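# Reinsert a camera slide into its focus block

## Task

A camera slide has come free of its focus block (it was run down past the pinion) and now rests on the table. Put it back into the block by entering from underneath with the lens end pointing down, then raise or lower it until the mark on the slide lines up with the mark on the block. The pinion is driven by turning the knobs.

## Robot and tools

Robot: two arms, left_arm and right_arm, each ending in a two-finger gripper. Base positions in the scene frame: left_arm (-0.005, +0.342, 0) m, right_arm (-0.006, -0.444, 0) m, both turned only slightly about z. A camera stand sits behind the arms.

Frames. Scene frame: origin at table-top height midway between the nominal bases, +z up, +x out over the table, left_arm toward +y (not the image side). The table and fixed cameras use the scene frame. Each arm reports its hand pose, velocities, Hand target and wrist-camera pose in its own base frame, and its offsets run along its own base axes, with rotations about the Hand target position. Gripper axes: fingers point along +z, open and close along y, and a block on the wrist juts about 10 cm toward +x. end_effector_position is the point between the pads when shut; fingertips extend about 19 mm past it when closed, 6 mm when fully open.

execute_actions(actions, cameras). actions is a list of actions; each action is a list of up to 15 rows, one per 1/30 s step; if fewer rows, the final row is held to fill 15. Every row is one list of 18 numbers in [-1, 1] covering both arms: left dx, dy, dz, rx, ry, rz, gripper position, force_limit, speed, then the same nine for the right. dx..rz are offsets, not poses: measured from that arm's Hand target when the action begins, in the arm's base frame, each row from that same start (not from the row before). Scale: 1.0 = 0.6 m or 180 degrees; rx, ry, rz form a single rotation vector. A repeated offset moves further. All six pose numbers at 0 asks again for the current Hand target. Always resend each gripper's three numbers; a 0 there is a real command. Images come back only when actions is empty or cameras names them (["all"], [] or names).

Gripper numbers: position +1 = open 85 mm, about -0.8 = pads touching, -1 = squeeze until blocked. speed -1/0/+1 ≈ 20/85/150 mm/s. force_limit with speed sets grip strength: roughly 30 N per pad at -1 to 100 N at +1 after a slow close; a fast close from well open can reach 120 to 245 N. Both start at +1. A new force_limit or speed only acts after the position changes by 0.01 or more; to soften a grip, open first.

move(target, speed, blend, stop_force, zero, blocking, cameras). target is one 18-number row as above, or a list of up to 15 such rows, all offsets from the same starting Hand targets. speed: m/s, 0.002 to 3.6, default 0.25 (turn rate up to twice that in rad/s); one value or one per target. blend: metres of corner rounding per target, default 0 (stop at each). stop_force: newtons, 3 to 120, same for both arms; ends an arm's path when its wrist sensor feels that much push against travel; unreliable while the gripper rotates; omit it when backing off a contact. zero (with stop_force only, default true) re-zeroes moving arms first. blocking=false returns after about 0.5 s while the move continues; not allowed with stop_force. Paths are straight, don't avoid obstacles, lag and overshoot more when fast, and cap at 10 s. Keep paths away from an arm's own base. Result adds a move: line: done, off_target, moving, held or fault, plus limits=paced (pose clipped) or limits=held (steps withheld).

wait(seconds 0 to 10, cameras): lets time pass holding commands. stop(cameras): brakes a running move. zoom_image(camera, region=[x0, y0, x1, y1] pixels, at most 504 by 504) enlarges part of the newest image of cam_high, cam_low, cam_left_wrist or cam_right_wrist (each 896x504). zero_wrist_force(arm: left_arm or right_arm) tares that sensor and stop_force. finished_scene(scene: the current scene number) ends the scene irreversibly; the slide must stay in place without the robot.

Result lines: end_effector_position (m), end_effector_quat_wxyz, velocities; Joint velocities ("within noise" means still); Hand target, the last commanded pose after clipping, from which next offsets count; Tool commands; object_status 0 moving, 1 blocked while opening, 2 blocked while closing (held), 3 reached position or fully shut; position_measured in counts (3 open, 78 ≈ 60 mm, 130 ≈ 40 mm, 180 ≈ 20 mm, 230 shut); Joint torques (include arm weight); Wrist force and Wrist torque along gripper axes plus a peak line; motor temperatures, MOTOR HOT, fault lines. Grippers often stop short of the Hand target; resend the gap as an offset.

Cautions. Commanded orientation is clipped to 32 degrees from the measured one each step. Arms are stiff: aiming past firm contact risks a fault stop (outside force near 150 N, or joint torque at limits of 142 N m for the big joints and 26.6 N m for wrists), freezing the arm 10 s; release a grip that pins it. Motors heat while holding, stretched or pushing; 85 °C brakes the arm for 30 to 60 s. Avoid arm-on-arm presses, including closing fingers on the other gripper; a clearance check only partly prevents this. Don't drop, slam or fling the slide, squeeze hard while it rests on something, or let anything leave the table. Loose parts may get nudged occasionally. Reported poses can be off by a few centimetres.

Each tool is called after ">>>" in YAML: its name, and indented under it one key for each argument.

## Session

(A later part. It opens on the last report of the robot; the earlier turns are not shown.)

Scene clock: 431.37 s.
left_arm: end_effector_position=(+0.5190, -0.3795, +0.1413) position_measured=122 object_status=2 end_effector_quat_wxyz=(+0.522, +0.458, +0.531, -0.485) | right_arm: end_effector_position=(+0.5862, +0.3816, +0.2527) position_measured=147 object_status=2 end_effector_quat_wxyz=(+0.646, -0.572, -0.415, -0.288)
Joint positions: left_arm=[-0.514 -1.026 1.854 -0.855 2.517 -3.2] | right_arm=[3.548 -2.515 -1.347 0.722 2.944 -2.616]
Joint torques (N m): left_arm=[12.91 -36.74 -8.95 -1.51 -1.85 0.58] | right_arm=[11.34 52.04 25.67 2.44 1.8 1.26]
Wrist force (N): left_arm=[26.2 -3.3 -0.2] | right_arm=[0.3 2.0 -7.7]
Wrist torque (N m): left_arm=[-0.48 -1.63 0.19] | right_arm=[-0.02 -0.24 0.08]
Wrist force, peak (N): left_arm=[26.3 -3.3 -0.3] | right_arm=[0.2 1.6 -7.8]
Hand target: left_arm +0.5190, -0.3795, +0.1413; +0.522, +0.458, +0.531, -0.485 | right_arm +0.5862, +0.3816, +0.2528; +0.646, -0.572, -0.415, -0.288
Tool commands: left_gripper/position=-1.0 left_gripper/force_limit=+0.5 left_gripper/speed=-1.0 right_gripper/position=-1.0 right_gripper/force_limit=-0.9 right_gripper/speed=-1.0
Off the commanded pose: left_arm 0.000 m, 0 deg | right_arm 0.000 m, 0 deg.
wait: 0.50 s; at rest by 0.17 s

>>> move:
  target: [0,0,0.0033,0,0,0,-1,0.5,-1,0,0,0,-0.0173,0.0815,0,-1,-0.9,-1]
  speed: 0.06
  cameras: ["cam_right_wrist"]

>>> zoom_image:
  camera: "cam_right_wrist"
  region: [380, 180, 600, 420]

Scene clock: 437.00 s.
left_arm: end_effector_position=(+0.5190, -0.3795, +0.1432) position_measured=122 object_status=2 end_effector_quat_wxyz=(+0.522, +0.458, +0.531, -0.485) | right_arm: end_effector_position=(+0.5862, +0.3815, +0.2528) position_measured=147 object_status=2 end_effector_quat_wxyz=(+0.678, -0.622, -0.337, -0.201) end_effector_velocity=(+0.000, +0.000, -0.001) end_effector_angular_velocity=(+0.001, -0.004, -0.001)
Joint positions: left_arm=[-0.514 -1.029 1.853 -0.85 2.517 -3.2] | right_arm=[3.548 -2.514 -1.348 0.721 2.944 -2.355]
Joint velocities: left_arm=[within noise] | right_arm=[0 -0.001 0 0 -0.001 -0.005]
Joint torques (N m): left_arm=[6.55 -69.26 -36.98 -3.73 0.36 0.15] | right_arm=[12.25 51.43 26.7 3.28 0.33 -1.95]
Wrist force (N): left_arm=[41.8 5.0 4.5] | right_arm=[-0.3 8.7 -5.7]
Wrist torque (N m): left_arm=[-0.60 -1.57 0.30] | right_arm=[-0.08 -0.26 -0.08]
Wrist force, peak (N): left_arm=[59.9 5.2 6.3] | right_arm=[-0.1 9.4 -5.3]
Hand target: left_arm +0.5190, -0.3795, +0.1433; +0.522, +0.458, +0.531, -0.485 | right_arm +0.5862, +0.3816, +0.2528; +0.678, -0.622, -0.337, -0.201
Off the commanded pose: left_arm 0.000 m, 0 deg | right_arm 0.000 m, 0 deg.
move: done
camera_calibration:
cam_right_wrist: T_world_to_cam=[[0.698641, 0.162885, -0.696684, -0.284309], [-0.557832, -0.485739, -0.672965, 0.69428], [-0.448023, 0.858793, -0.248495, 0.126404], [0, 0, 0, 1]] pos_world=[0.642553, 0.274994, 0.300563]
Images, in order (width x height): cam_right_wrist 896x504.

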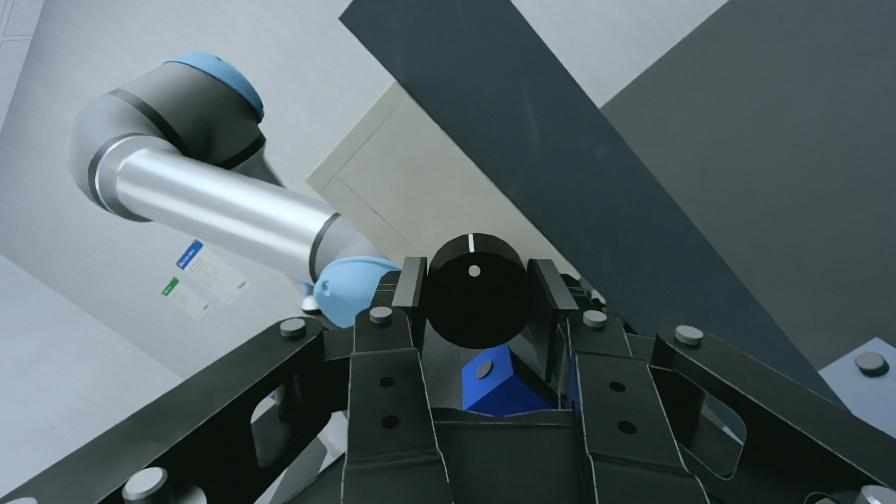

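Scaled by 2.100.

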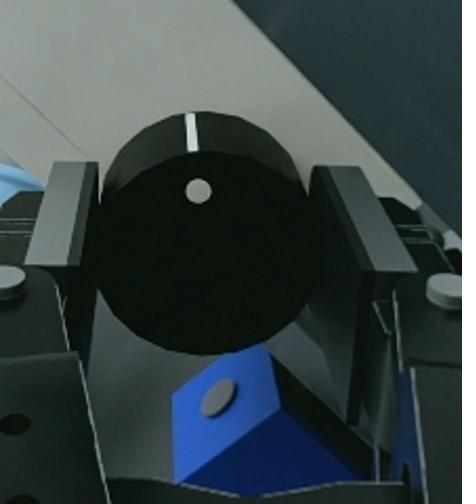

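>>> move:
  target: [0,0,0,0,0,0,-1,0.5,-1,0,0,0,-0.0173,0.0815,0,-1,-0.9,-1]
  speed: 0.08

Scene clock: 441.17 s.
left_arm: end_effector_position=(+0.5190, -0.3795, +0.1433) position_measured=122 object_status=2 end_effector_quat_wxyz=(+0.522, +0.458, +0.531, -0.485) | right_arm: end_effector_position=(+0.5862, +0.3816, +0.2528) position_measured=147 object_status=2 end_effector_quat_wxyz=(+0.698, -0.660, -0.253, -0.111)
Joint positions: left_arm=[-0.514 -1.029 1.853 -0.851 2.517 -3.2] | right_arm=[3.548 -2.514 -1.348 0.721 2.944 -2.094]
Joint torques (N m): left_arm=[-4.62 -19.3 8.91 4.28 7.48 0.09] | right_arm=[14.22 50.35 22.6 3.8 4.42 -1.41]
Wrist force (N): left_arm=[-10.4 19.4 4.4] | right_arm=[17.7 14.0 2.8]
Wrist torque (N m): left_arm=[-0.61 -0.48 -0.13] | right_arm=[-0.10 -0.62 -0.54]
Wrist force, peak (N): left_arm=[44.2 5.3 4.5] | right_arm=[19.1 15.2 3.2]
Hand target: left_arm +0.5190, -0.3795, +0.1433; +0.522, +0.458, +0.531, -0.485 | right_arm +0.5862, +0.3816, +0.2528; +0.698, -0.660, -0.253, -0.111
Off the commanded pose: left_arm 0.000 m, 0 deg | right_arm 0.000 m, 0 deg.
move: done

>>> move:
  target: [0,0,0.0017,0,0,0,-1,0.5,-1,0,0,0,0,0,0,-1,-0.9,-1]
  speed: 0.05

>>> move:
  target: [0,0,0.004,0,0,0,-1,0.5,-1,0,0,0,-0.0173,0.0815,0,-1,-0.9,-1]
  speed: 0.06

Scene clock: 444.47 s.
left_arm: end_effector_position=(+0.5190, -0.3794, +0.1442) position_measured=122 object_status=2 end_effector_quat_wxyz=(+0.522, +0.458, +0.531, -0.485) | right_arm: end_effector_position=(+0.5862, +0.3816, +0.2528) position_measured=147 object_status=2 end_effector_quat_wxyz=(+0.698, -0.660, -0.253, -0.111)
Joint positions: left_arm=[-0.514 -1.031 1.852 -0.848 2.517 -3.2] | right_arm=[3.548 -2.514 -1.348 0.721 2.944 -2.094]
Joint torques (N m): left_arm=[-12.63 -54.65 -28.25 -1.49 4.92 0] | right_arm=[11.26 50.42 18.92 -0.17 3.42 -1.26]
Wrist force (N): left_arm=[15.4 8.2 -0.9] | right_arm=[17.5 10.4 1.9]
Wrist torque (N m): left_arm=[-0.42 -1.29 -0.64] | right_arm=[-0.07 -0.67 -0.17]
Wrist force, peak (N): left_arm=[-13.1 20.9 5.4] | right_arm=[18.0 13.9 3.1]
Hand target: left_arm +0.5190, -0.3795, +0.1443; +0.522, +0.458, +0.531, -0.485 | right_arm +0.5862, +0.3816, +0.2528; +0.698, -0.660, -0.253, -0.111
Off the commanded pose: left_arm 0.000 m, 0 deg | right_arm 0.000 m, 0 deg.
move: done

Scene clock: 446.97 s.
left_arm: end_effector_position=(+0.5190, -0.3795, +0.1467) position_measured=122 object_status=2 end_effector_quat_wxyz=(+0.522, +0.458, +0.531, -0.485) | right_arm: end_effector_position=(+0.5862, +0.3816, +0.2528) position_measured=147 object_status=2 end_effector_quat_wxyz=(+0.707, -0.688, -0.165, -0.019) end_effector_velocity=(+0.000, +0.000, +0.000) end_effector_angular_velocity=(+0.002, -0.008, -0.001)
Joint positions: left_arm=[-0.514 -1.035 1.851 -0.843 2.517 -3.2] | right_arm=[3.548 -2.514 -1.348 0.72 2.944 -1.833]
Joint velocities: left_arm=[within noise] | right_arm=[0 -0.001 0.001 0.002 0 -0.006]
Joint torques (N m): left_arm=[-18.27 -49.31 -23.89 1 1.69 -0.38] | right_arm=[8.61 54.51 26.02 4.91 5.92 -1.72]
Wrist force (N): left_arm=[8.3 12.5 0.6] | right_arm=[21.8 15.8 2.5]
Wrist torque (N m): left_arm=[-0.51 -1.09 -0.59] | right_arm=[-0.04 -0.73 -0.32]
Wrist force, peak (N): left_arm=[18.5 7.5 -0.7] | right_arm=[22.7 16.7 2.5]
Hand target: left_arm +0.5190, -0.3795, +0.1467; +0.522, +0.458, +0.531, -0.485 | right_arm +0.5862, +0.3816, +0.2528; +0.707, -0.688, -0.165, -0.019
Off the commanded pose: left_arm 0.000 m, 0 deg | right_arm 0.000 m, 0 deg.
move: done

>>> move:
  target: [0.0003,0,0.022,0,0,0,-1,0.5,-1,0.0012,0.0003,-0.0004,-0.0867,0.4075,0,-1,-0.9,-1]
  speed: 0.09
  cameras: ["all"]

>>> zoom_image:
  camera: "cam_right_wrist"
  region: [380, 180, 600, 420]

Scene clock: 459.10 s.
left_arm: end_effector_position=(+0.5192, -0.3795, +0.1590) position_measured=122 object_status=2 end_effector_quat_wxyz=(+0.522, +0.458, +0.531, -0.485) | right_arm: end_effector_position=(+0.5869, +0.3817, +0.2525) position_measured=147 object_status=2 end_effector_quat_wxyz=(-0.593, +0.661, -0.253, -0.384)
Joint positions: left_arm=[-0.514 -1.057 1.844 -0.814 2.517 -3.2] | right_arm=[3.548 -2.514 -1.347 0.712 2.945 -0.639]
Joint torques (N m): left_arm=[8.62 -69.93 -26.56 -1.24 10.07 -1.23] | right_arm=[-9.99 67.61 38.47 -1.36 -2.07 -1.48]
Wrist force (N): left_arm=[43.2 33.1 24.4] | right_arm=[23.8 32.1 -2.2]
Wrist torque (N m): left_arm=[-0.60 -1.51 -0.08] | right_arm=[-0.01 -0.79 -0.58]
Wrist force, peak (N): left_arm=[43.2 33.1 24.6] | right_arm=[24.2 32.1 -2.3]
Hand target: left_arm +0.5192, -0.3795, +0.1590; +0.522, +0.458, +0.531, -0.485 (not the last commanded pose) | right_arm +0.5869, +0.3817, +0.2525; -0.593, +0.661, -0.253, -0.384 (not the last commanded pose)
Off the commanded pose: left_arm 0.001 m, 0 deg | right_arm 0.000 m, 6 deg.
move: held (right_arm; a check stopped the path); limits=held
pose unreachable (right arm): on one or more control steps of this call, first in action 0 (counted from 0), this arm could not follow its commanded pose, so it was not sent that pose on those steps. It may still have moved: this result reports where it is.
cause: moving toward the commanded pose would bring two parts of the arm too close to each other (its gripper and another part of the arm, with joints 4 (wrist 1) to 6 (wrist 3) between them, 2 mm apart when it was first held).
camera_calibration:
cam_left_wrist: T_world_to_cam=[[0.994601, 0.0976179, -0.0352152, -0.459349], [-0.00266882, 0.363289, 0.931673, 0.0158567], [0.103741, -0.926548, 0.361588, -0.333274], [0, 0, 0, 1]] pos_world=[0.491486, -0.269714, 0.0895585]
cam_right_wrist: T_world_to_cam=[[-0.783463, -0.152679, -0.602391, 0.681443], [-0.479311, -0.468509, 0.742133, 0.284491], [-0.395533, 0.870166, 0.293879, -0.0455648], [0, 0, 0, 1]] pos_world=[0.652223, 0.276978, 0.212755]

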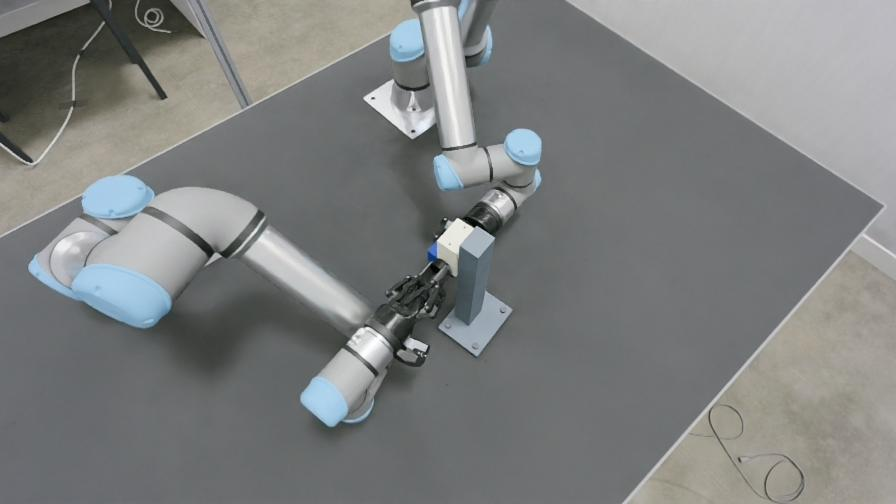

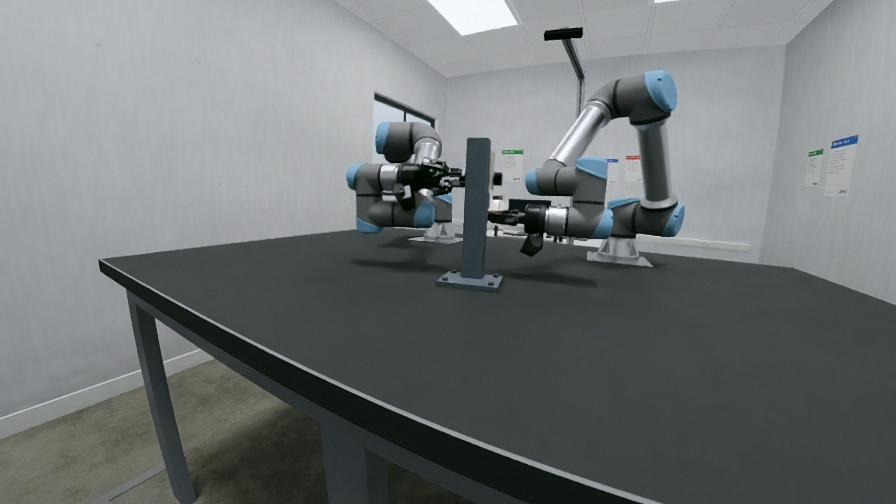

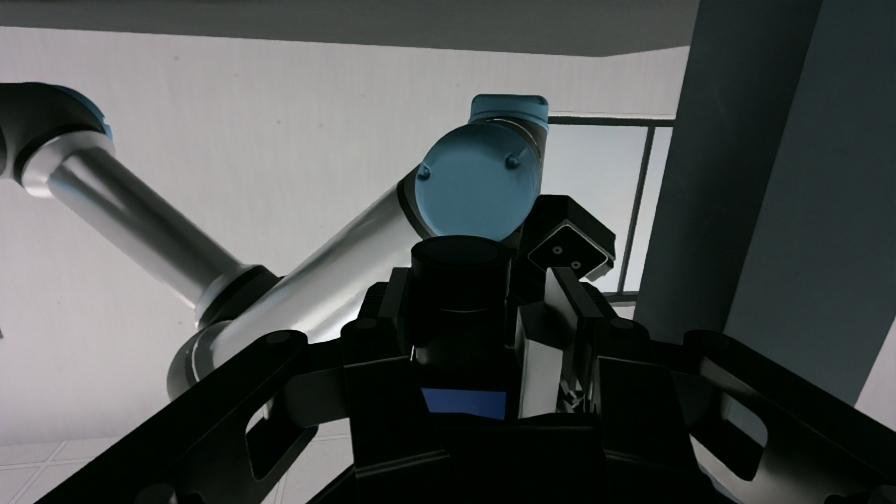

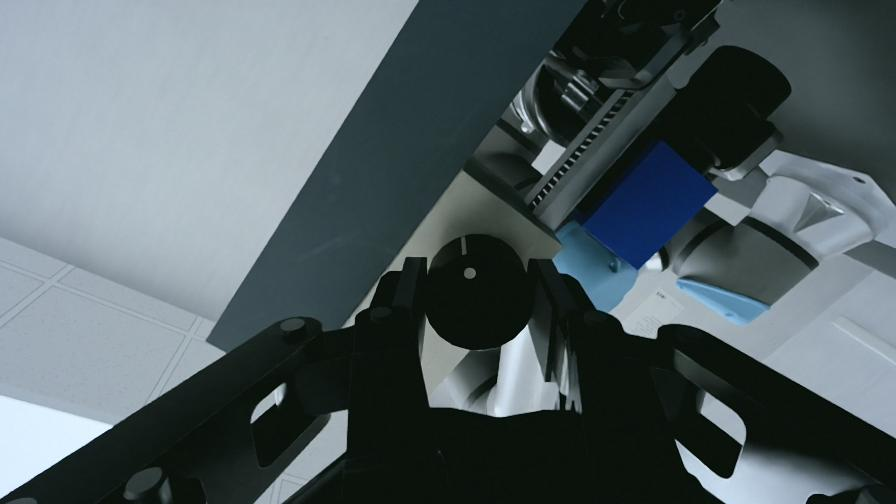

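Scaled by 2.100.

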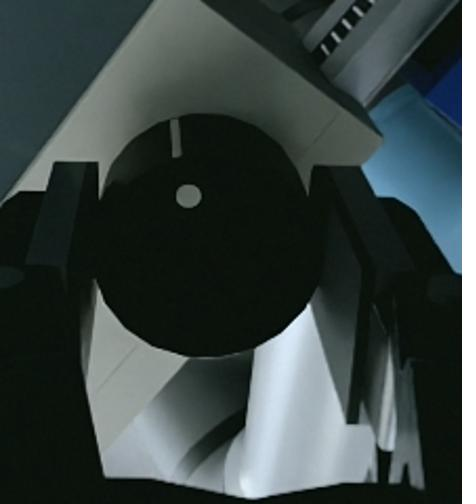

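>>> move:
  target: [0.0008,0.0001,-0.0020,0,0,0,-1,0.5,-1,0,0,0,0,0,0,-1,-0.9,-1]
  speed: 0.02

>>> move:
  target: [0,0,0,0,0,0,0.4,0.5,-1,0,0,0,0,0,0,-1,-0.9,-1]
  cameras: ["cam_left_wrist","cam_right_wrist"]

Scene clock: 464.50 s.
left_arm: end_effector_position=(+0.5197, -0.3795, +0.1580) position_measured=122 object_status=2 end_effector_quat_wxyz=(+0.522, +0.458, +0.531, -0.485) | right_arm: end_effector_position=(+0.5869, +0.3817, +0.2525) position_measured=147 object_status=2 end_effector_quat_wxyz=(-0.593, +0.661, -0.253, -0.384)
Joint positions: left_arm=[-0.513 -1.054 1.843 -0.817 2.518 -3.2] | right_arm=[3.548 -2.514 -1.347 0.712 2.945 -0.639]
Joint torques (N m): left_arm=[8.86 -14.83 -14.56 1.39 2.04 -0.95] | right_arm=[-8.52 70.63 35.52 -0.27 -4.36 -1.57]
Wrist force (N): left_arm=[-16.3 6.0 1.0] | right_arm=[22.0 31.8 -2.2]
Wrist torque (N m): left_arm=[-0.20 -0.36 -0.07] | right_arm=[-0.02 -0.72 -0.42]
Wrist force, peak (N): left_arm=[44.9 32.4 24.1] | right_arm=[23.8 32.5 -2.3]
Hand target: left_arm +0.5197, -0.3794, +0.1578; +0.522, +0.458, +0.531, -0.485 | right_arm +0.5869, +0.3817, +0.2525; -0.593, +0.661, -0.253, -0.384
Off the commanded pose: left_arm 0.000 m, 0 deg | right_arm 0.000 m, 0 deg.
move: done

Scene clock: 465.60 s.
left_arm: end_effector_position=(+0.5197, -0.3794, +0.1578) position_measured=78 object_status=0 end_effector_quat_wxyz=(+0.522, +0.458, +0.531, -0.485) | right_arm: end_effector_position=(+0.5869, +0.3817, +0.2525) position_measured=147 object_status=2 end_effector_quat_wxyz=(-0.593, +0.661, -0.253, -0.384)
Joint positions: left_arm=[-0.513 -1.054 1.843 -0.816 2.518 -3.2] | right_arm=[3.548 -2.514 -1.347 0.712 2.945 -0.639]
Joint torques (N m): left_arm=[3.56 -48.52 -2.72 -3.47 -1.07 -1.48] | right_arm=[-9.27 72.14 34.07 -0.27 -4.65 -1.56]
Wrist force (N): left_arm=[6.0 -1.3 -0.3] | right_arm=[21.3 31.5 -2.2]
Wrist torque (N m): left_arm=[-0.12 -0.99 -0.03] | right_arm=[0.01 -0.72 -0.34]
Wrist force, peak (N): left_arm=[-16.5 5.7 1.0] | right_arm=[22.4 31.8 -2.5]
Hand target: left_arm +0.5197, -0.3794, +0.1578; +0.522, +0.458, +0.531, -0.485 | right_arm +0.5869, +0.3817, +0.2525; -0.593, +0.661, -0.253, -0.384
Off the commanded pose: left_arm 0.000 m, 0 deg | right_arm 0.000 m, 0 deg.
move: done
camera_calibration:
cam_left_wrist: T_world_to_cam=[[0.994611, 0.097554, -0.035095, -0.459932], [-0.00276676, 0.363366, 0.931642, 0.0170117], [0.103638, -0.926525, 0.361678, -0.33275], [0, 0, 0, 1]] pos_world=[0.491986, -0.269615, 0.0883584]
cam_right_wrist: T_world_to_cam=[[-0.783463, -0.152679, -0.602391, 0.681443], [-0.479311, -0.468509, 0.742133, 0.284491], [-0.395533, 0.870166, 0.293879, -0.0455648], [0, 0, 0, 1]] pos_world=[0.652223, 0.276978, 0.212755]
Images, in order (width x height): cam_left_wrist 896x504, cam_right_wrist 896x504.

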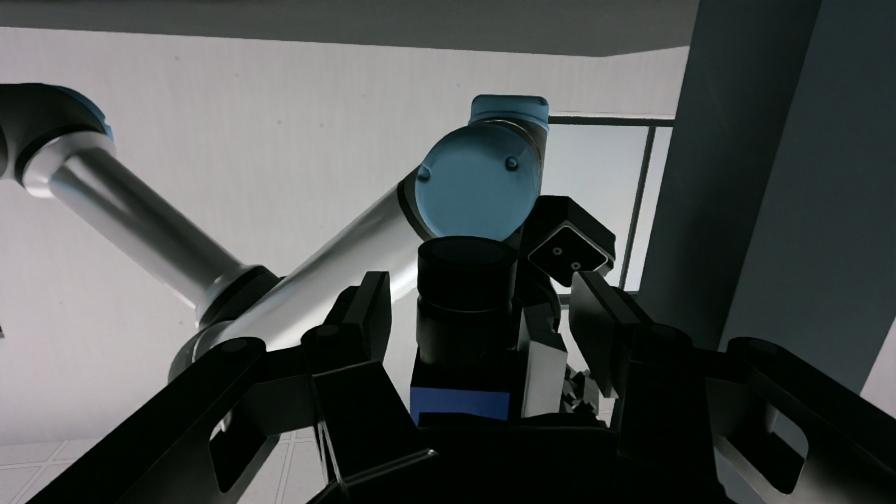

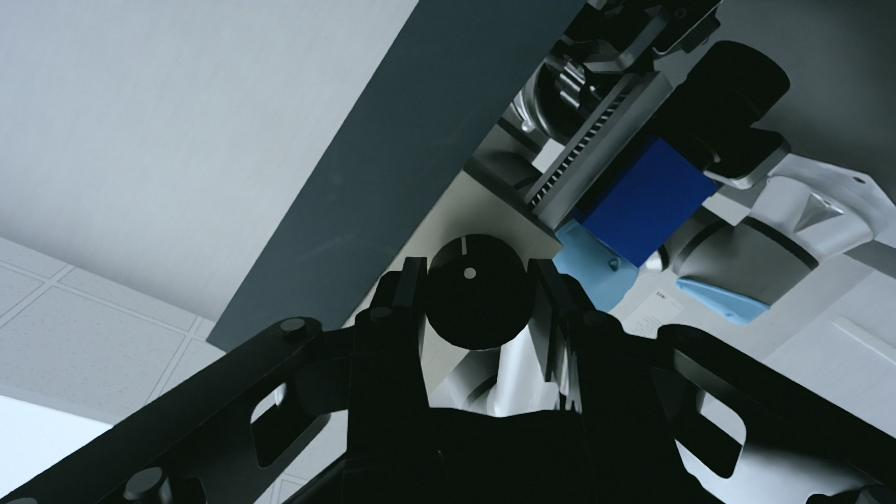

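>>> move:
  target: [0,0,0,0,0,0,-1,-0.9,-1,0,0,0,0,0,0,-1,-0.9,-1]

>>> wait:
  seconds: 0.8

>>> move:
  target: [0,0,0,0,0,0,-1,-0.9,-1,0,0,0,0,0,0,0.0,-0.9,0]

Scene clock: 469.50 s.
left_arm: end_effector_position=(+0.5197, -0.3794, +0.1578) position_measured=119 object_status=0 end_effector_quat_wxyz=(+0.522, +0.458, +0.531, -0.485) | right_arm: end_effector_position=(+0.5869, +0.3817, +0.2525) position_measured=147 object_status=2 end_effector_quat_wxyz=(-0.593, +0.661, -0.253, -0.384)
Joint positions: left_arm=[-0.513 -1.054 1.843 -0.816 2.518 -3.2] | right_arm=[3.548 -2.514 -1.347 0.712 2.945 -0.639]
Joint torques (N m): left_arm=[-12.75 -48.23 -2.81 -2.83 -1.01 -1.47] | right_arm=[-8.98 75.66 29.61 0.42 -4.47 -1.69]
Wrist force (N): left_arm=[5.1 0.1 -3.1] | right_arm=[21.1 31.5 -2.0]
Wrist torque (N m): left_arm=[-0.21 -0.99 -0.03] | right_arm=[0.01 -0.70 -0.35]
Wrist force, peak (N): left_arm=[6.4 -1.4 -0.4] | right_arm=[21.4 31.9 -2.4]
Hand target: left_arm +0.5197, -0.3794, +0.1578; +0.522, +0.458, +0.531, -0.485 | right_arm +0.5869, +0.3817, +0.2525; -0.593, +0.661, -0.253, -0.384
Off the commanded pose: left_arm 0.000 m, 0 deg | right_arm 0.000 m, 0 deg.
move: done

Scene clock: 470.30 s.
left_arm: end_effector_position=(+0.5197, -0.3794, +0.1578) position_measured=119 object_status=2 end_effector_quat_wxyz=(+0.522, +0.458, +0.531, -0.485) | right_arm: end_effector_position=(+0.5869, +0.3817, +0.2525) position_measured=147 object_status=2 end_effector_quat_wxyz=(-0.593, +0.661, -0.253, -0.384)
Joint positions: left_arm=[-0.513 -1.054 1.843 -0.816 2.518 -3.2] | right_arm=[3.548 -2.514 -1.347 0.712 2.945 -0.639]
Joint torques (N m): left_arm=[-14.2 -45.63 -2.85 -1.73 -1.07 -1.47] | right_arm=[-9.28 77.63 30.95 0.52 -4.72 -1.56]
Wrist force (N): left_arm=[5.1 -0.2 -2.9] | right_arm=[21.2 31.3 -2.4]
Wrist torque (N m): left_arm=[-0.25 -0.99 -0.02] | right_arm=[-0.02 -0.71 -0.34]
Wrist force, peak (N): left_arm=[5.5 -0.1 -2.8] | right_arm=[21.3 31.7 -2.6]
Hand target: left_arm +0.5197, -0.3794, +0.1578; +0.522, +0.458, +0.531, -0.485 | right_arm +0.5869, +0.3817, +0.2525; -0.593, +0.661, -0.253, -0.384
Tool commands: left_gripper/position=-1.0 left_gripper/force_limit=-0.9 left_gripper/speed=-1.0 right_gripper/position=-1.0 right_gripper/force_limit=-0.9 right_gripper/speed=-1.0
Off the commanded pose: left_arm 0.000 m, 0 deg | right_arm 0.000 m, 0 deg.
wait: 0.80 s; at rest by 0.17 s

Scene clock: 470.80 s.
left_arm: end_effector_position=(+0.5197, -0.3794, +0.1578) position_measured=119 object_status=2 end_effector_quat_wxyz=(+0.522, +0.458, +0.531, -0.485) | right_arm: end_effector_position=(+0.5869, +0.3817, +0.2527) position_measured=129 object_status=0 end_effector_quat_wxyz=(-0.593, +0.661, -0.252, -0.384)
Joint positions: left_arm=[-0.513 -1.054 1.843 -0.816 2.518 -3.2] | right_arm=[3.548 -2.514 -1.347 0.712 2.945 -0.639]
Joint torques (N m): left_arm=[-14.42 -44.83 -2.7 -0.87 -1 -1.49] | right_arm=[-8.97 48.22 15.21 0.67 1.72 -1.48]
Wrist force (N): left_arm=[2.6 0.8 -2.4] | right_arm=[0.8 -0.8 2.9]
Wrist torque (N m): left_arm=[-0.25 -0.90 -0.04] | right_arm=[-0.26 -0.20 -0.19]
Wrist force, peak (N): left_arm=[5.0 -0.3 -2.9] | right_arm=[20.8 31.0 -1.6]
Hand target: left_arm +0.5197, -0.3794, +0.1578; +0.522, +0.458, +0.531, -0.485 | right_arm +0.5869, +0.3817, +0.2525; -0.593, +0.661, -0.253, -0.384
Off the commanded pose: left_arm 0.000 m, 0 deg | right_arm 0.000 m, 0 deg.
move: done

>>> move:
  target: [0,0,0,0,0,0,0.4,-0.9,-0.5,0,0,-0.0017,0,0,0,0.3,-0.9,0]

>>> move:
  target: [-0.018,0.1655,0,0,0,0,0.4,-0.9,-0.5,0,0,0,0.1537,-0.7226,0,0.3,-0.9,0]
  speed: 0.3
  cameras: ["cam_right_wrist"]

Scene clock: 476.77 s.
left_arm: end_effector_position=(+0.5197, -0.3794, +0.1578) position_measured=78 object_status=0 end_effector_quat_wxyz=(+0.522, +0.458, +0.531, -0.485) | right_arm: end_effector_position=(+0.5869, +0.3817, +0.2515) position_measured=91 object_status=3 end_effector_quat_wxyz=(-0.593, +0.661, -0.253, -0.384)
Joint positions: left_arm=[-0.513 -1.054 1.843 -0.816 2.518 -3.2] | right_arm=[3.548 -2.516 -1.347 0.714 2.945 -0.639]
Joint torques (N m): left_arm=[-11.69 -34.64 -2.83 -0.46 -0.99 -1.35] | right_arm=[-3.55 48.27 19.52 2.18 1.71 -0.83]
Wrist force (N): left_arm=[6.0 -1.4 -0.1] | right_arm=[0.6 -0.9 3.1]
Wrist torque (N m): left_arm=[-0.12 -0.99 -0.03] | right_arm=[-0.28 -0.17 -0.20]
Wrist force, peak (N): left_arm=[6.2 -1.3 -0.2] | right_arm=[0.7 -0.6 3.5]
Hand target: left_arm +0.5197, -0.3794, +0.1578; +0.522, +0.458, +0.531, -0.485 | right_arm +0.5869, +0.3817, +0.2515; -0.593, +0.661, -0.253, -0.384
Off the commanded pose: left_arm 0.000 m, 0 deg | right_arm 0.000 m, 0 deg.
move: done

Scene clock: 477.63 s.
left_arm: end_effector_position=(+0.5182, -0.3654, +0.1578) position_measured=78 object_status=3 end_effector_quat_wxyz=(+0.522, +0.458, +0.531, -0.485) | right_arm: end_effector_position=(+0.5869, +0.3817, +0.2515) position_measured=91 object_status=3 end_effector_quat_wxyz=(+0.635, -0.684, +0.175, +0.314)
Joint positions: left_arm=[-0.49 -1.062 1.858 -0.824 2.541 -3.201] | right_arm=[3.548 -2.523 -1.337 0.737 2.945 -0.843]
Joint torques (N m): left_arm=[-12.22 -39.63 -15.21 -2.41 -0.58 -1.81] | right_arm=[-1.17 47.48 23.62 2.24 -1.54 -1.38]
Wrist force (N): left_arm=[6.2 -1.4 -0.3] | right_arm=[0.8 -0.7 3.1]
Wrist torque (N m): left_arm=[-0.13 -1.02 0.05] | right_arm=[-0.26 -0.22 -0.20]
Wrist force, peak (N): left_arm=[6.2 -1.4 0.1] | right_arm=[0.9 -0.8 3.5]
Hand target: left_arm +0.5182, -0.3656, +0.1578; +0.522, +0.458, +0.531, -0.485 (not the last commanded pose) | right_arm +0.5869, +0.3817, +0.2515; +0.635, -0.684, +0.175, +0.314 (not the last commanded pose)
Off the commanded pose: left_arm 0.086 m, 0 deg | right_arm 0.000 m, 120 deg.
move: held (right_arm; a check stopped the path), off_target (left_arm; braked when a check withheld steps of right_arm); limits=held
pose unreachable (right arm): on one or more control steps of this call, first in action 0 (counted from 0), this arm could not follow its commanded pose, so it was not sent that pose on those steps. It may still have moved: this result reports where it is.
cause: moving toward the commanded pose would bring two parts of the arm too close to each other (its gripper and another part of the arm, with joints 4 (wrist 1) to 6 (wrist 3) between them, 3 mm apart when it was first held).
camera_calibration:
cam_right_wrist: T_world_to_cam=[[-0.629235, -0.115931, -0.76852, 0.618034], [-0.62953, -0.503871, 0.591444, 0.424774], [-0.455801, 0.855964, 0.244071, 0.00801052], [0, 0, 0, 1]] pos_world=[0.659948, 0.278824, 0.221786]
Images, in order (width x height): cam_right_wrist 896x504.

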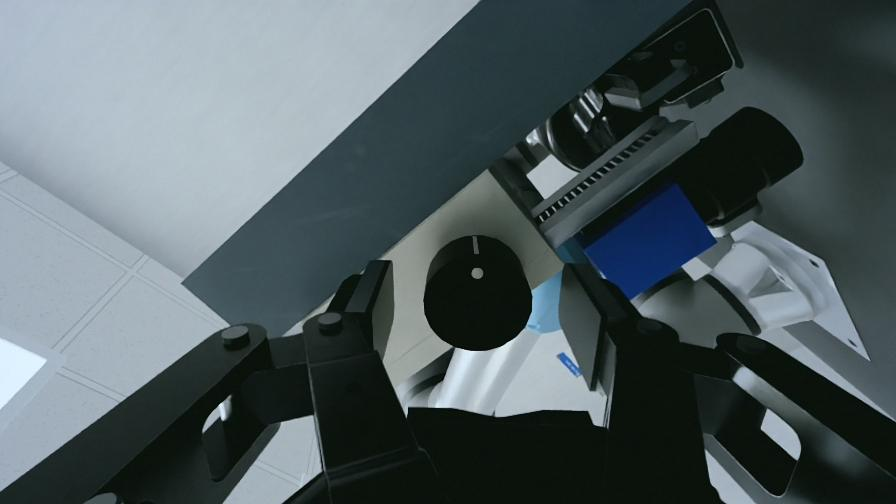

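>>> move:
  target: [0,0,0,0,0,0,0.4,-0.9,-0.5,0,0,0,0,0,0,0.0,-0.9,0]

>>> move:
  target: [-0.016,0.145,0,0,0,0,0.4,-0.9,-0.5,0,0,0,0.139,-0.653,0,0.0,-0.9,0]
  speed: 0.4
  cameras: ["cam_right_wrist"]

Scene clock: 480.73 s.
left_arm: end_effector_position=(+0.5182, -0.3656, +0.1578) position_measured=78 object_status=3 end_effector_quat_wxyz=(+0.522, +0.458, +0.531, -0.485) | right_arm: end_effector_position=(+0.5869, +0.3817, +0.2515) position_measured=128 object_status=0 end_effector_quat_wxyz=(+0.635, -0.684, +0.175, +0.314)
Joint positions: left_arm=[-0.49 -1.062 1.858 -0.824 2.541 -3.201] | right_arm=[3.548 -2.523 -1.337 0.737 2.945 -0.843]
Joint torques (N m): left_arm=[-13.76 -25.97 -27.9 1.01 -2.01 0.77] | right_arm=[-2.32 47.57 23.02 1.29 -1.13 -1.72]
Wrist force (N): left_arm=[5.9 -1.3 -0.1] | right_arm=[0.8 -0.9 2.9]
Wrist torque (N m): left_arm=[-0.11 -0.98 0.05] | right_arm=[-0.28 -0.22 -0.21]
Wrist force, peak (N): left_arm=[6.2 -1.5 -0.3] | right_arm=[1.0 -0.8 3.5]
Hand target: left_arm +0.5182, -0.3656, +0.1578; +0.522, +0.458, +0.531, -0.485 | right_arm +0.5869, +0.3817, +0.2515; +0.635, -0.684, +0.175, +0.314
Off the commanded pose: left_arm 0.000 m, 0 deg | right_arm 0.000 m, 0 deg.
move: done

Scene clock: 481.43 s.
left_arm: end_effector_position=(+0.5169, -0.3543, +0.1578) position_measured=78 object_status=3 end_effector_quat_wxyz=(+0.522, +0.458, +0.531, -0.485) | right_arm: end_effector_position=(+0.5869, +0.3817, +0.2515) position_measured=128 object_status=3 end_effector_quat_wxyz=(+0.656, -0.692, +0.130, +0.273)
Joint positions: left_arm=[-0.471 -1.069 1.87 -0.829 2.56 -3.202] | right_arm=[3.548 -2.531 -1.325 0.761 2.945 -0.944]
Joint torques (N m): left_arm=[-12.85 -40.66 -14.99 -2.28 -0.81 -1.79] | right_arm=[-4.36 56.19 12.46 -1.78 1.11 -1.09]
Wrist force (N): left_arm=[6.1 -1.4 0.1] | right_arm=[0.6 -0.8 3.2]
Wrist torque (N m): left_arm=[-0.14 -1.01 0.05] | right_arm=[-0.27 -0.21 -0.19]
Wrist force, peak (N): left_arm=[6.1 -1.3 -0.4] | right_arm=[0.7 -1.0 3.6]
Hand target: left_arm +0.5169, -0.3545, +0.1578; +0.522, +0.458, +0.531, -0.485 (not the last commanded pose) | right_arm +0.5869, +0.3817, +0.2515; +0.656, -0.692, +0.130, +0.273 (not the last commanded pose)
Off the commanded pose: left_arm 0.076 m, 0 deg | right_arm 0.000 m, 113 deg.
move: held (right_arm; a check stopped the path), off_target (left_arm; braked when a check withheld steps of right_arm); limits=held
pose unreachable (right arm): on one or more control steps of this call, first in action 0 (counted from 0), this arm could not follow its commanded pose, so it was not sent that pose on those steps. It may still have moved: this result reports where it is.
cause: moving toward the commanded pose would bring two parts of the arm too close to each other (its gripper and another part of the arm, with joints 4 (wrist 1) to 6 (wrist 3) between them, 2 mm apart when it was first held).
camera_calibration:
cam_right_wrist: T_world_to_cam=[[-0.528383, -0.0897485, -0.844249, 0.567865], [-0.697385, -0.521258, 0.491879, 0.496324], [-0.484217, 0.848667, 0.212835, 0.0353462], [0, 0, 0, 1]] pos_world=[0.663294, 0.279681, 0.227765]
Images, in order (width x height): cam_right_wrist 896x504.

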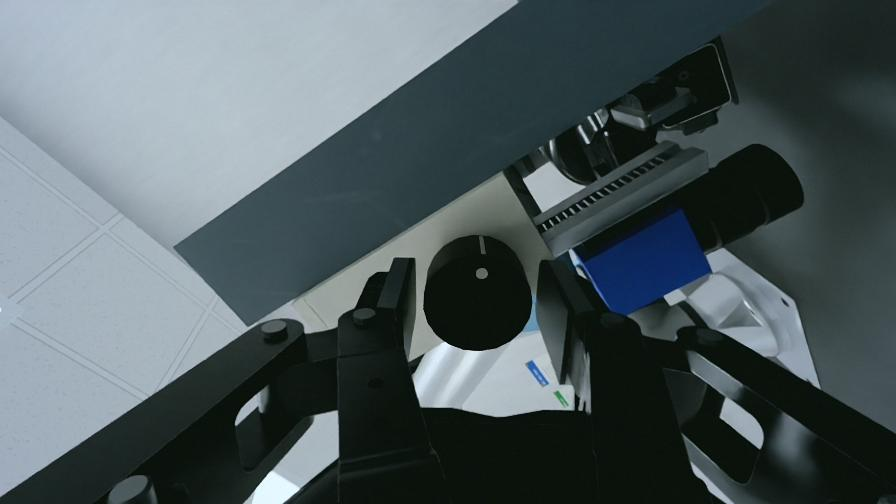

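>>> move:
  target: [-0.014,0.125,0,0,0,0,0.4,-0.9,-0.5,0,0,0,0.02,-0.094,0,0.0,-0.9,0]
  speed: 0.1

Scene clock: 486.07 s.
left_arm: end_effector_position=(+0.5150, -0.3373, +0.1578) position_measured=78 object_status=3 end_effector_quat_wxyz=(+0.522, +0.458, +0.531, -0.485) end_effector_velocity=(+0.000, -0.002, +0.000) end_effector_angular_velocity=(+0.000, +0.000, +0.001) | right_arm: end_effector_position=(+0.5868, +0.3817, +0.2516) position_measured=128 object_status=3 end_effector_quat_wxyz=(+0.662, -0.694, +0.114, +0.259)
Joint positions: left_arm=[-0.44 -1.078 1.886 -0.838 2.591 -3.204] | right_arm=[3.548 -2.532 -1.323 0.764 2.946 -0.985]
Joint velocities: left_arm=[-0.004 0.001 0 0 -0.005 0] | right_arm=[within noise]
Joint torques (N m): left_arm=[-15.6 -29.92 -24.99 -0.85 -2.22 -1.64] | right_arm=[-6.05 47.94 24.36 2.12 1.55 1.97]
Wrist force (N): left_arm=[5.9 -1.3 -0.2] | right_arm=[0.8 -0.8 3.3]
Wrist torque (N m): left_arm=[-0.13 -1.00 0.06] | right_arm=[-0.27 -0.25 -0.05]
Wrist force, peak (N): left_arm=[6.3 -1.3 -0.7] | right_arm=[0.7 -0.6 3.8]
Hand target: left_arm +0.5150, -0.3375, +0.1578; +0.522, +0.458, +0.531, -0.485 (not the last commanded pose) | right_arm +0.5868, +0.3817, +0.2516; +0.662, -0.694, +0.114, +0.259 (not the last commanded pose)
Off the commanded pose: left_arm 0.058 m, 0 deg | right_arm 0.000 m, 15 deg.
move: held (right_arm; a check stopped the path), off_target (left_arm; braked when a check withheld steps of right_arm); limits=held
pose unreachable (right arm): on one or more control steps of this call, first in action 0 (counted from 0), this arm could not follow its commanded pose, so it was not sent that pose on those steps. It may still have moved: this result reports where it is.
cause: moving toward the commanded pose would bring two parts of the arm too close to each other (its gripper and another part of the arm, with joints 4 (wrist 1) to 6 (wrist 3) between them, 2 mm apart when it was first held).

>>> move:
  target: [-0.010,0.09,0,0,0,0,0.4,-0.9,-0.5,0.021,-0.098,0,0,0,0,0.0,-0.9,0]
  speed: 0.15

>>> move:
  target: [0,0,0,0,0,0,0.4,-0.9,-0.5,0,0,0,0.112,-0.527,0,0.0,-0.9,0]
  speed: 0.15
  cameras: ["cam_high","cam_right_wrist"]

Scene clock: 491.80 s.
left_arm: end_effector_position=(+0.5141, -0.3291, +0.1579) position_measured=78 object_status=3 end_effector_quat_wxyz=(+0.522, +0.458, +0.531, -0.485) | right_arm: end_effector_position=(+0.5868, +0.3817, +0.2516) position_measured=128 object_status=3 end_effector_quat_wxyz=(+0.662, -0.694, +0.114, +0.259)
Joint positions: left_arm=[-0.425 -1.082 1.893 -0.842 2.606 -3.205] | right_arm=[3.548 -2.532 -1.323 0.764 2.946 -0.985]
Joint torques (N m): left_arm=[-10.53 -24.98 -27.41 0.99 -2.55 -1.75] | right_arm=[-7.6 48.68 22.17 1.84 0.84 1.77]
Wrist force (N): left_arm=[6.0 -1.5 0.0] | right_arm=[0.5 -0.8 3.1]
Wrist torque (N m): left_arm=[-0.14 -1.00 0.06] | right_arm=[-0.27 -0.20 -0.06]
Wrist force, peak (N): left_arm=[6.4 -1.2 -0.1] | right_arm=[0.5 -0.7 3.7]
Hand target: left_arm +0.5141, -0.3291, +0.1578; +0.522, +0.458, +0.531, -0.485 (not the last commanded pose) | right_arm +0.5868, +0.3817, +0.2516; +0.662, -0.694, +0.114, +0.259 (not the last commanded pose)
Off the commanded pose: left_arm 0.046 m, 0 deg | right_arm 0.060 m, 0 deg.
move: held (right_arm; a check stopped the path), off_target (left_arm; braked when a check withheld steps of right_arm); limits=held
pose unreachable (right arm): on one or more control steps of this call, first in action 0 (counted from 0), this arm could not follow its commanded pose, so it was not sent that pose on those steps. It may still have moved: this result reports where it is.
cause: moving toward the commanded pose would bring two parts of the arm too close to each other (its gripper and another part of the arm, with joints 4 (wrist 1) to 6 (wrist 3) between them, 2 mm apart when it was first held).

Scene clock: 492.30 s.
left_arm: end_effector_position=(+0.5141, -0.3291, +0.1578) position_measured=78 object_status=3 end_effector_quat_wxyz=(+0.522, +0.458, +0.531, -0.485) | right_arm: end_effector_position=(+0.5868, +0.3817, +0.2516) position_measured=128 object_status=3 end_effector_quat_wxyz=(+0.662, -0.694, +0.113, +0.259)
Joint positions: left_arm=[-0.425 -1.082 1.892 -0.841 2.606 -3.205] | right_arm=[3.548 -2.532 -1.323 0.764 2.946 -0.986]
Joint torques (N m): left_arm=[-13.63 -25.01 -26.86 1.12 -2.74 -1.29] | right_arm=[-6.74 48.44 23.05 1.84 1.06 1.27]
Wrist force (N): left_arm=[5.9 -1.5 0.0] | right_arm=[0.5 -0.5 3.4]
Wrist torque (N m): left_arm=[-0.15 -0.98 0.06] | right_arm=[-0.22 -0.20 -0.04]
Wrist force, peak (N): left_arm=[6.2 -1.5 0.0] | right_arm=[0.7 -1.0 3.5]
Hand target: left_arm +0.5141, -0.3291, +0.1578; +0.522, +0.458, +0.531, -0.485 | right_arm +0.5868, +0.3817, +0.2516; +0.662, -0.694, +0.113, +0.259 (not the last commanded pose)
Off the commanded pose: left_arm 0.000 m, 0 deg | right_arm 0.000 m, 97 deg.
move: held (right_arm; a check stopped the path); limits=held
pose unreachable (right arm): on one or more control steps of this call, first in action 0 (counted from 0), this arm could not follow its commanded pose, so it was not sent that pose on those steps. It may still have moved: this result reports where it is.
cause: moving toward the commanded pose would bring two parts of the arm too close to each other (its gripper and another part of the arm, with joints 4 (wrist 1) to 6 (wrist 3) between them, 2 mm apart when it was first held).
camera_calibration:
cam_right_wrist: T_world_to_cam=[[-0.489963, -0.0809393, -0.867978, 0.548069], [-0.71863, -0.52612, 0.454718, 0.519932], [-0.493465, 0.84655, 0.199614, 0.0448524], [0, 0, 0, 1]] pos_world=[0.664305, 0.279938, 0.230336]
Images, in order (width x height): cam_high 896x504, cam_right_wrist 896x504.

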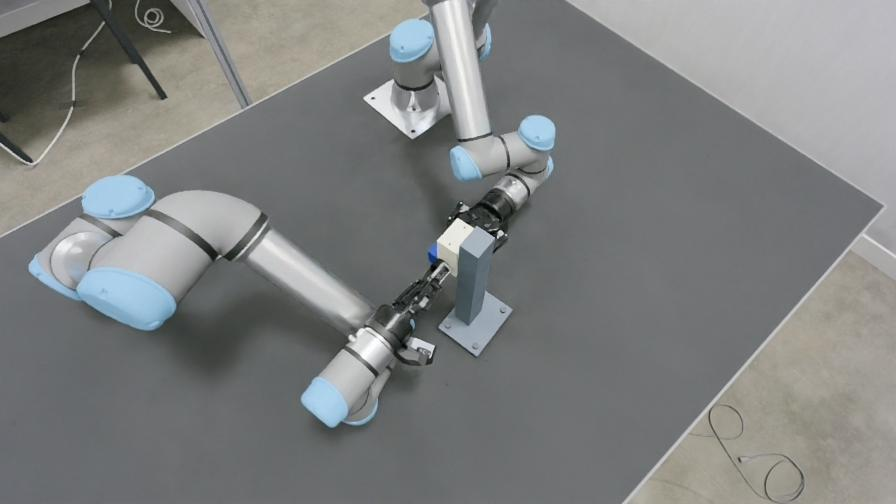

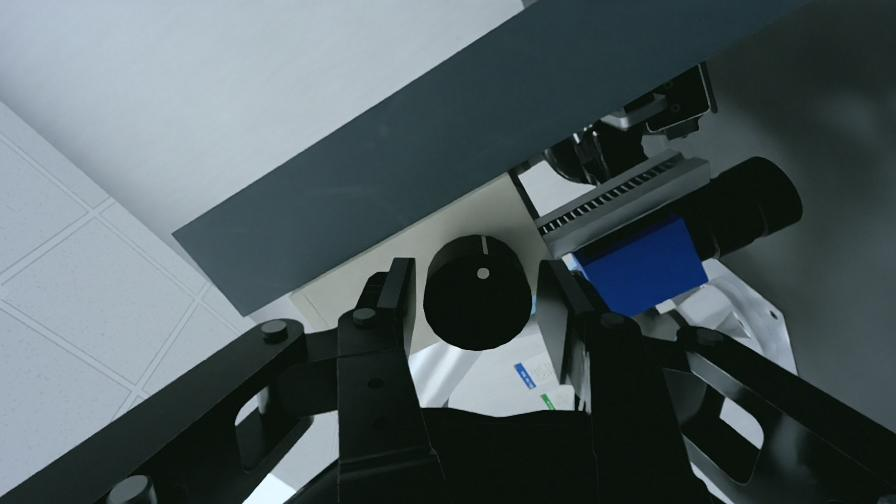

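>>> move:
  target: [0,0,0,0,0,0,0.4,-0.9,-0.5,0,0,0,-0.012,0.0565,0,0.0,-0.9,0]
  speed: 0.15

>>> move:
  target: [0,0,0,0,0,0,0.4,-0.9,-0.5,0.021,-0.098,0,0,0,0,0.0,-0.9,0]
  speed: 0.1

Scene clock: 498.93 s.
left_arm: end_effector_position=(+0.5141, -0.3291, +0.1578) position_measured=78 object_status=3 end_effector_quat_wxyz=(+0.522, +0.458, +0.531, -0.485) | right_arm: end_effector_position=(+0.5868, +0.3817, +0.2516) position_measured=128 object_status=3 end_effector_quat_wxyz=(+0.636, -0.681, +0.176, +0.317)
Joint positions: left_arm=[-0.425 -1.082 1.892 -0.841 2.606 -3.205] | right_arm=[3.548 -2.531 -1.325 0.766 2.944 -0.805]
Joint torques (N m): left_arm=[-14.21 -24.75 -27.06 1.11 -2.55 1.26] | right_arm=[11.01 48.74 19.93 -1.44 -0.92 -1.93]
Wrist force (N): left_arm=[6.2 -1.5 0.1] | right_arm=[0.7 -0.7 3.4]
Wrist torque (N m): left_arm=[-0.16 -1.03 0.06] | right_arm=[-0.26 -0.20 -0.09]
Wrist force, peak (N): left_arm=[6.2 -1.5 0.1] | right_arm=[1.0 -0.8 3.6]
Hand target: left_arm +0.5141, -0.3291, +0.1578; +0.522, +0.458, +0.531, -0.485 | right_arm +0.5868, +0.3817, +0.2516; +0.636, -0.681, +0.176, +0.317
Off the commanded pose: left_arm 0.000 m, 0 deg | right_arm 0.000 m, 0 deg.
move: done

Scene clock: 499.97 s.
left_arm: end_effector_position=(+0.5141, -0.3291, +0.1578) position_measured=78 object_status=3 end_effector_quat_wxyz=(+0.522, +0.458, +0.531, -0.485) | right_arm: end_effector_position=(+0.5995, +0.3229, +0.2516) position_measured=128 object_status=3 end_effector_quat_wxyz=(+0.636, -0.681, +0.177, +0.317)
Joint positions: left_arm=[-0.425 -1.082 1.892 -0.841 2.606 -3.205] | right_arm=[3.455 -2.545 -1.293 0.792 3.036 -0.759]
Joint torques (N m): left_arm=[-14.11 -25.04 -26.44 1.05 -2.57 1.34] | right_arm=[6.81 47.01 25.63 1.28 -0.83 1.03]
Wrist force (N): left_arm=[5.8 -1.3 -0.2] | right_arm=[0.8 -0.4 3.2]
Wrist torque (N m): left_arm=[-0.12 -0.97 0.06] | right_arm=[-0.23 -0.22 -0.21]
Wrist force, peak (N): left_arm=[6.2 -1.3 -0.1] | right_arm=[0.6 -0.7 5.0]
Hand target: left_arm +0.5141, -0.3291, +0.1578; +0.522, +0.458, +0.531, -0.485 | right_arm +0.5994, +0.3229, +0.2516; +0.636, -0.681, +0.176, +0.317
Off the commanded pose: left_arm 0.000 m, 0 deg | right_arm 0.000 m, 0 deg.
move: done

>>> move:
  target:
    - [0,0,0,0,0,0,0.4,-0.9,-0.5,-0.167,-0.05,0,0,0,-0.222,0.0,-0.9,0]
    - [0,0,0,0,0,0,0.4,-0.9,-0.5,-0.167,-0.05,0,-0.0885,-0.6305,-0.1441,0.0,-0.9,0]
  speed: 0.4

Scene clock: 508.13 s.
left_arm: end_effector_position=(+0.5141, -0.3291, +0.1578) position_measured=78 object_status=3 end_effector_quat_wxyz=(+0.522, +0.458, +0.531, -0.485) | right_arm: end_effector_position=(+0.4992, +0.2929, +0.2516) position_measured=128 object_status=3 end_effector_quat_wxyz=(-0.457, +0.655, +0.268, +0.538) end_effector_velocity=(+0.000, +0.001, +0.000) end_effector_angular_velocity=(-0.003, -0.003, +0.000)
Joint positions: left_arm=[-0.425 -1.082 1.892 -0.841 2.606 -3.205] | right_arm=[3.662 -2.137 -2.226 1.217 2.142 -2.829]
Joint velocities: left_arm=[within noise] | right_arm=[0.001 0 0.001 -0.002 -0.001 -0.005]
Joint torques (N m): left_arm=[-14.09 -24.32 -26.66 1.01 -2.59 1.23] | right_arm=[11.43 37.63 5.61 3.43 -0.81 -1.57]
Wrist force (N): left_arm=[6.0 -1.5 0.0] | right_arm=[-0.1 -1.3 2.5]
Wrist torque (N m): left_arm=[-0.15 -1.00 0.06] | right_arm=[-0.34 -0.11 -0.02]
Wrist force, peak (N): left_arm=[6.4 -1.3 -0.2] | right_arm=[2.2 -2.1 3.5]
Hand target: left_arm +0.5141, -0.3291, +0.1578; +0.522, +0.458, +0.531, -0.485 | right_arm +0.4992, +0.2929, +0.2516; -0.457, +0.655, +0.268, +0.538
Off the commanded pose: left_arm 0.000 m, 0 deg | right_arm 0.000 m, 0 deg.
move: done

>>> move:
  target:
    - [0,0,0,0,0,0,0.4,-0.9,-0.5,0.167,0.05,0,0,0,0.222,0.15,-0.9,0]
    - [0,0,0,0,0,0,0.4,-0.9,-0.5,0.1462,0.148,0,0,0,0.222,0.15,-0.9,0]
  speed: [0.3,0.08]
  cameras: ["cam_right_wrist"]

Scene clock: 513.53 s.
left_arm: end_effector_position=(+0.5141, -0.3291, +0.1578) position_measured=78 object_status=3 end_effector_quat_wxyz=(+0.522, +0.458, +0.531, -0.485) | right_arm: end_effector_position=(+0.5869, +0.3818, +0.2516) position_measured=110 object_status=3 end_effector_quat_wxyz=(+0.613, -0.524, -0.476, -0.350)
Joint positions: left_arm=[-0.425 -1.082 1.892 -0.841 2.606 -3.205] | right_arm=[3.547 -2.518 -1.341 0.7 2.955 -2.844]
Joint torques (N m): left_arm=[-13.74 -25.25 -26.85 0.96 -2.47 1.29] | right_arm=[-11.32 50.85 24.66 1.37 1.64 1.18]
Wrist force (N): left_arm=[6.0 -1.4 -0.1] | right_arm=[-0.6 -1.0 2.4]
Wrist torque (N m): left_arm=[-0.13 -1.00 0.06] | right_arm=[-0.28 -0.03 -0.03]
Wrist force, peak (N): left_arm=[6.3 -1.4 -0.3] | right_arm=[-0.3 -0.7 4.2]
Hand target: left_arm +0.5141, -0.3291, +0.1578; +0.522, +0.458, +0.531, -0.485 | right_arm +0.5870, +0.3817, +0.2516; +0.613, -0.524, -0.476, -0.350
Off the commanded pose: left_arm 0.000 m, 0 deg | right_arm 0.000 m, 0 deg.
move: done
camera_calibration:
cam_right_wrist: T_world_to_cam=[[0.929686, 0.220633, -0.294967, -0.54437], [-0.185047, -0.412651, -0.891895, 0.502286], [-0.3185, 0.883765, -0.342808, 0.064442], [0, 0, 0, 1]] pos_world=[0.619564, 0.270423, 0.309507]
Images, in order (width x height): cam_right_wrist 896x504.

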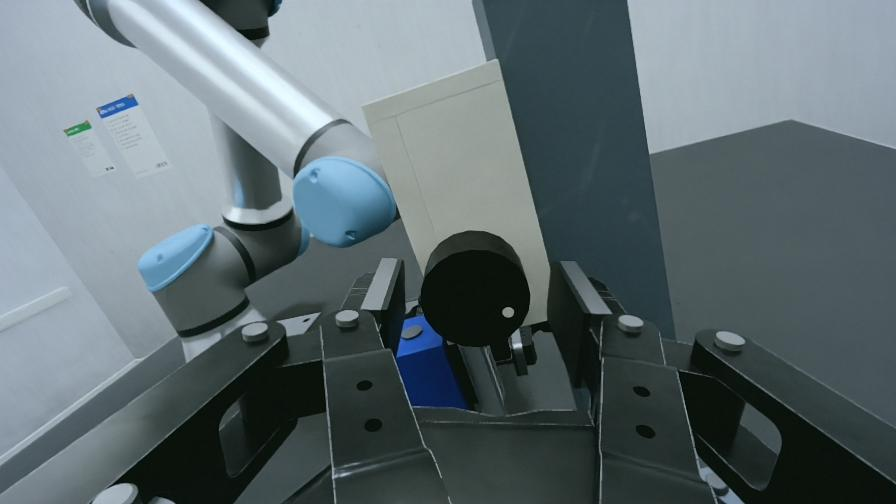

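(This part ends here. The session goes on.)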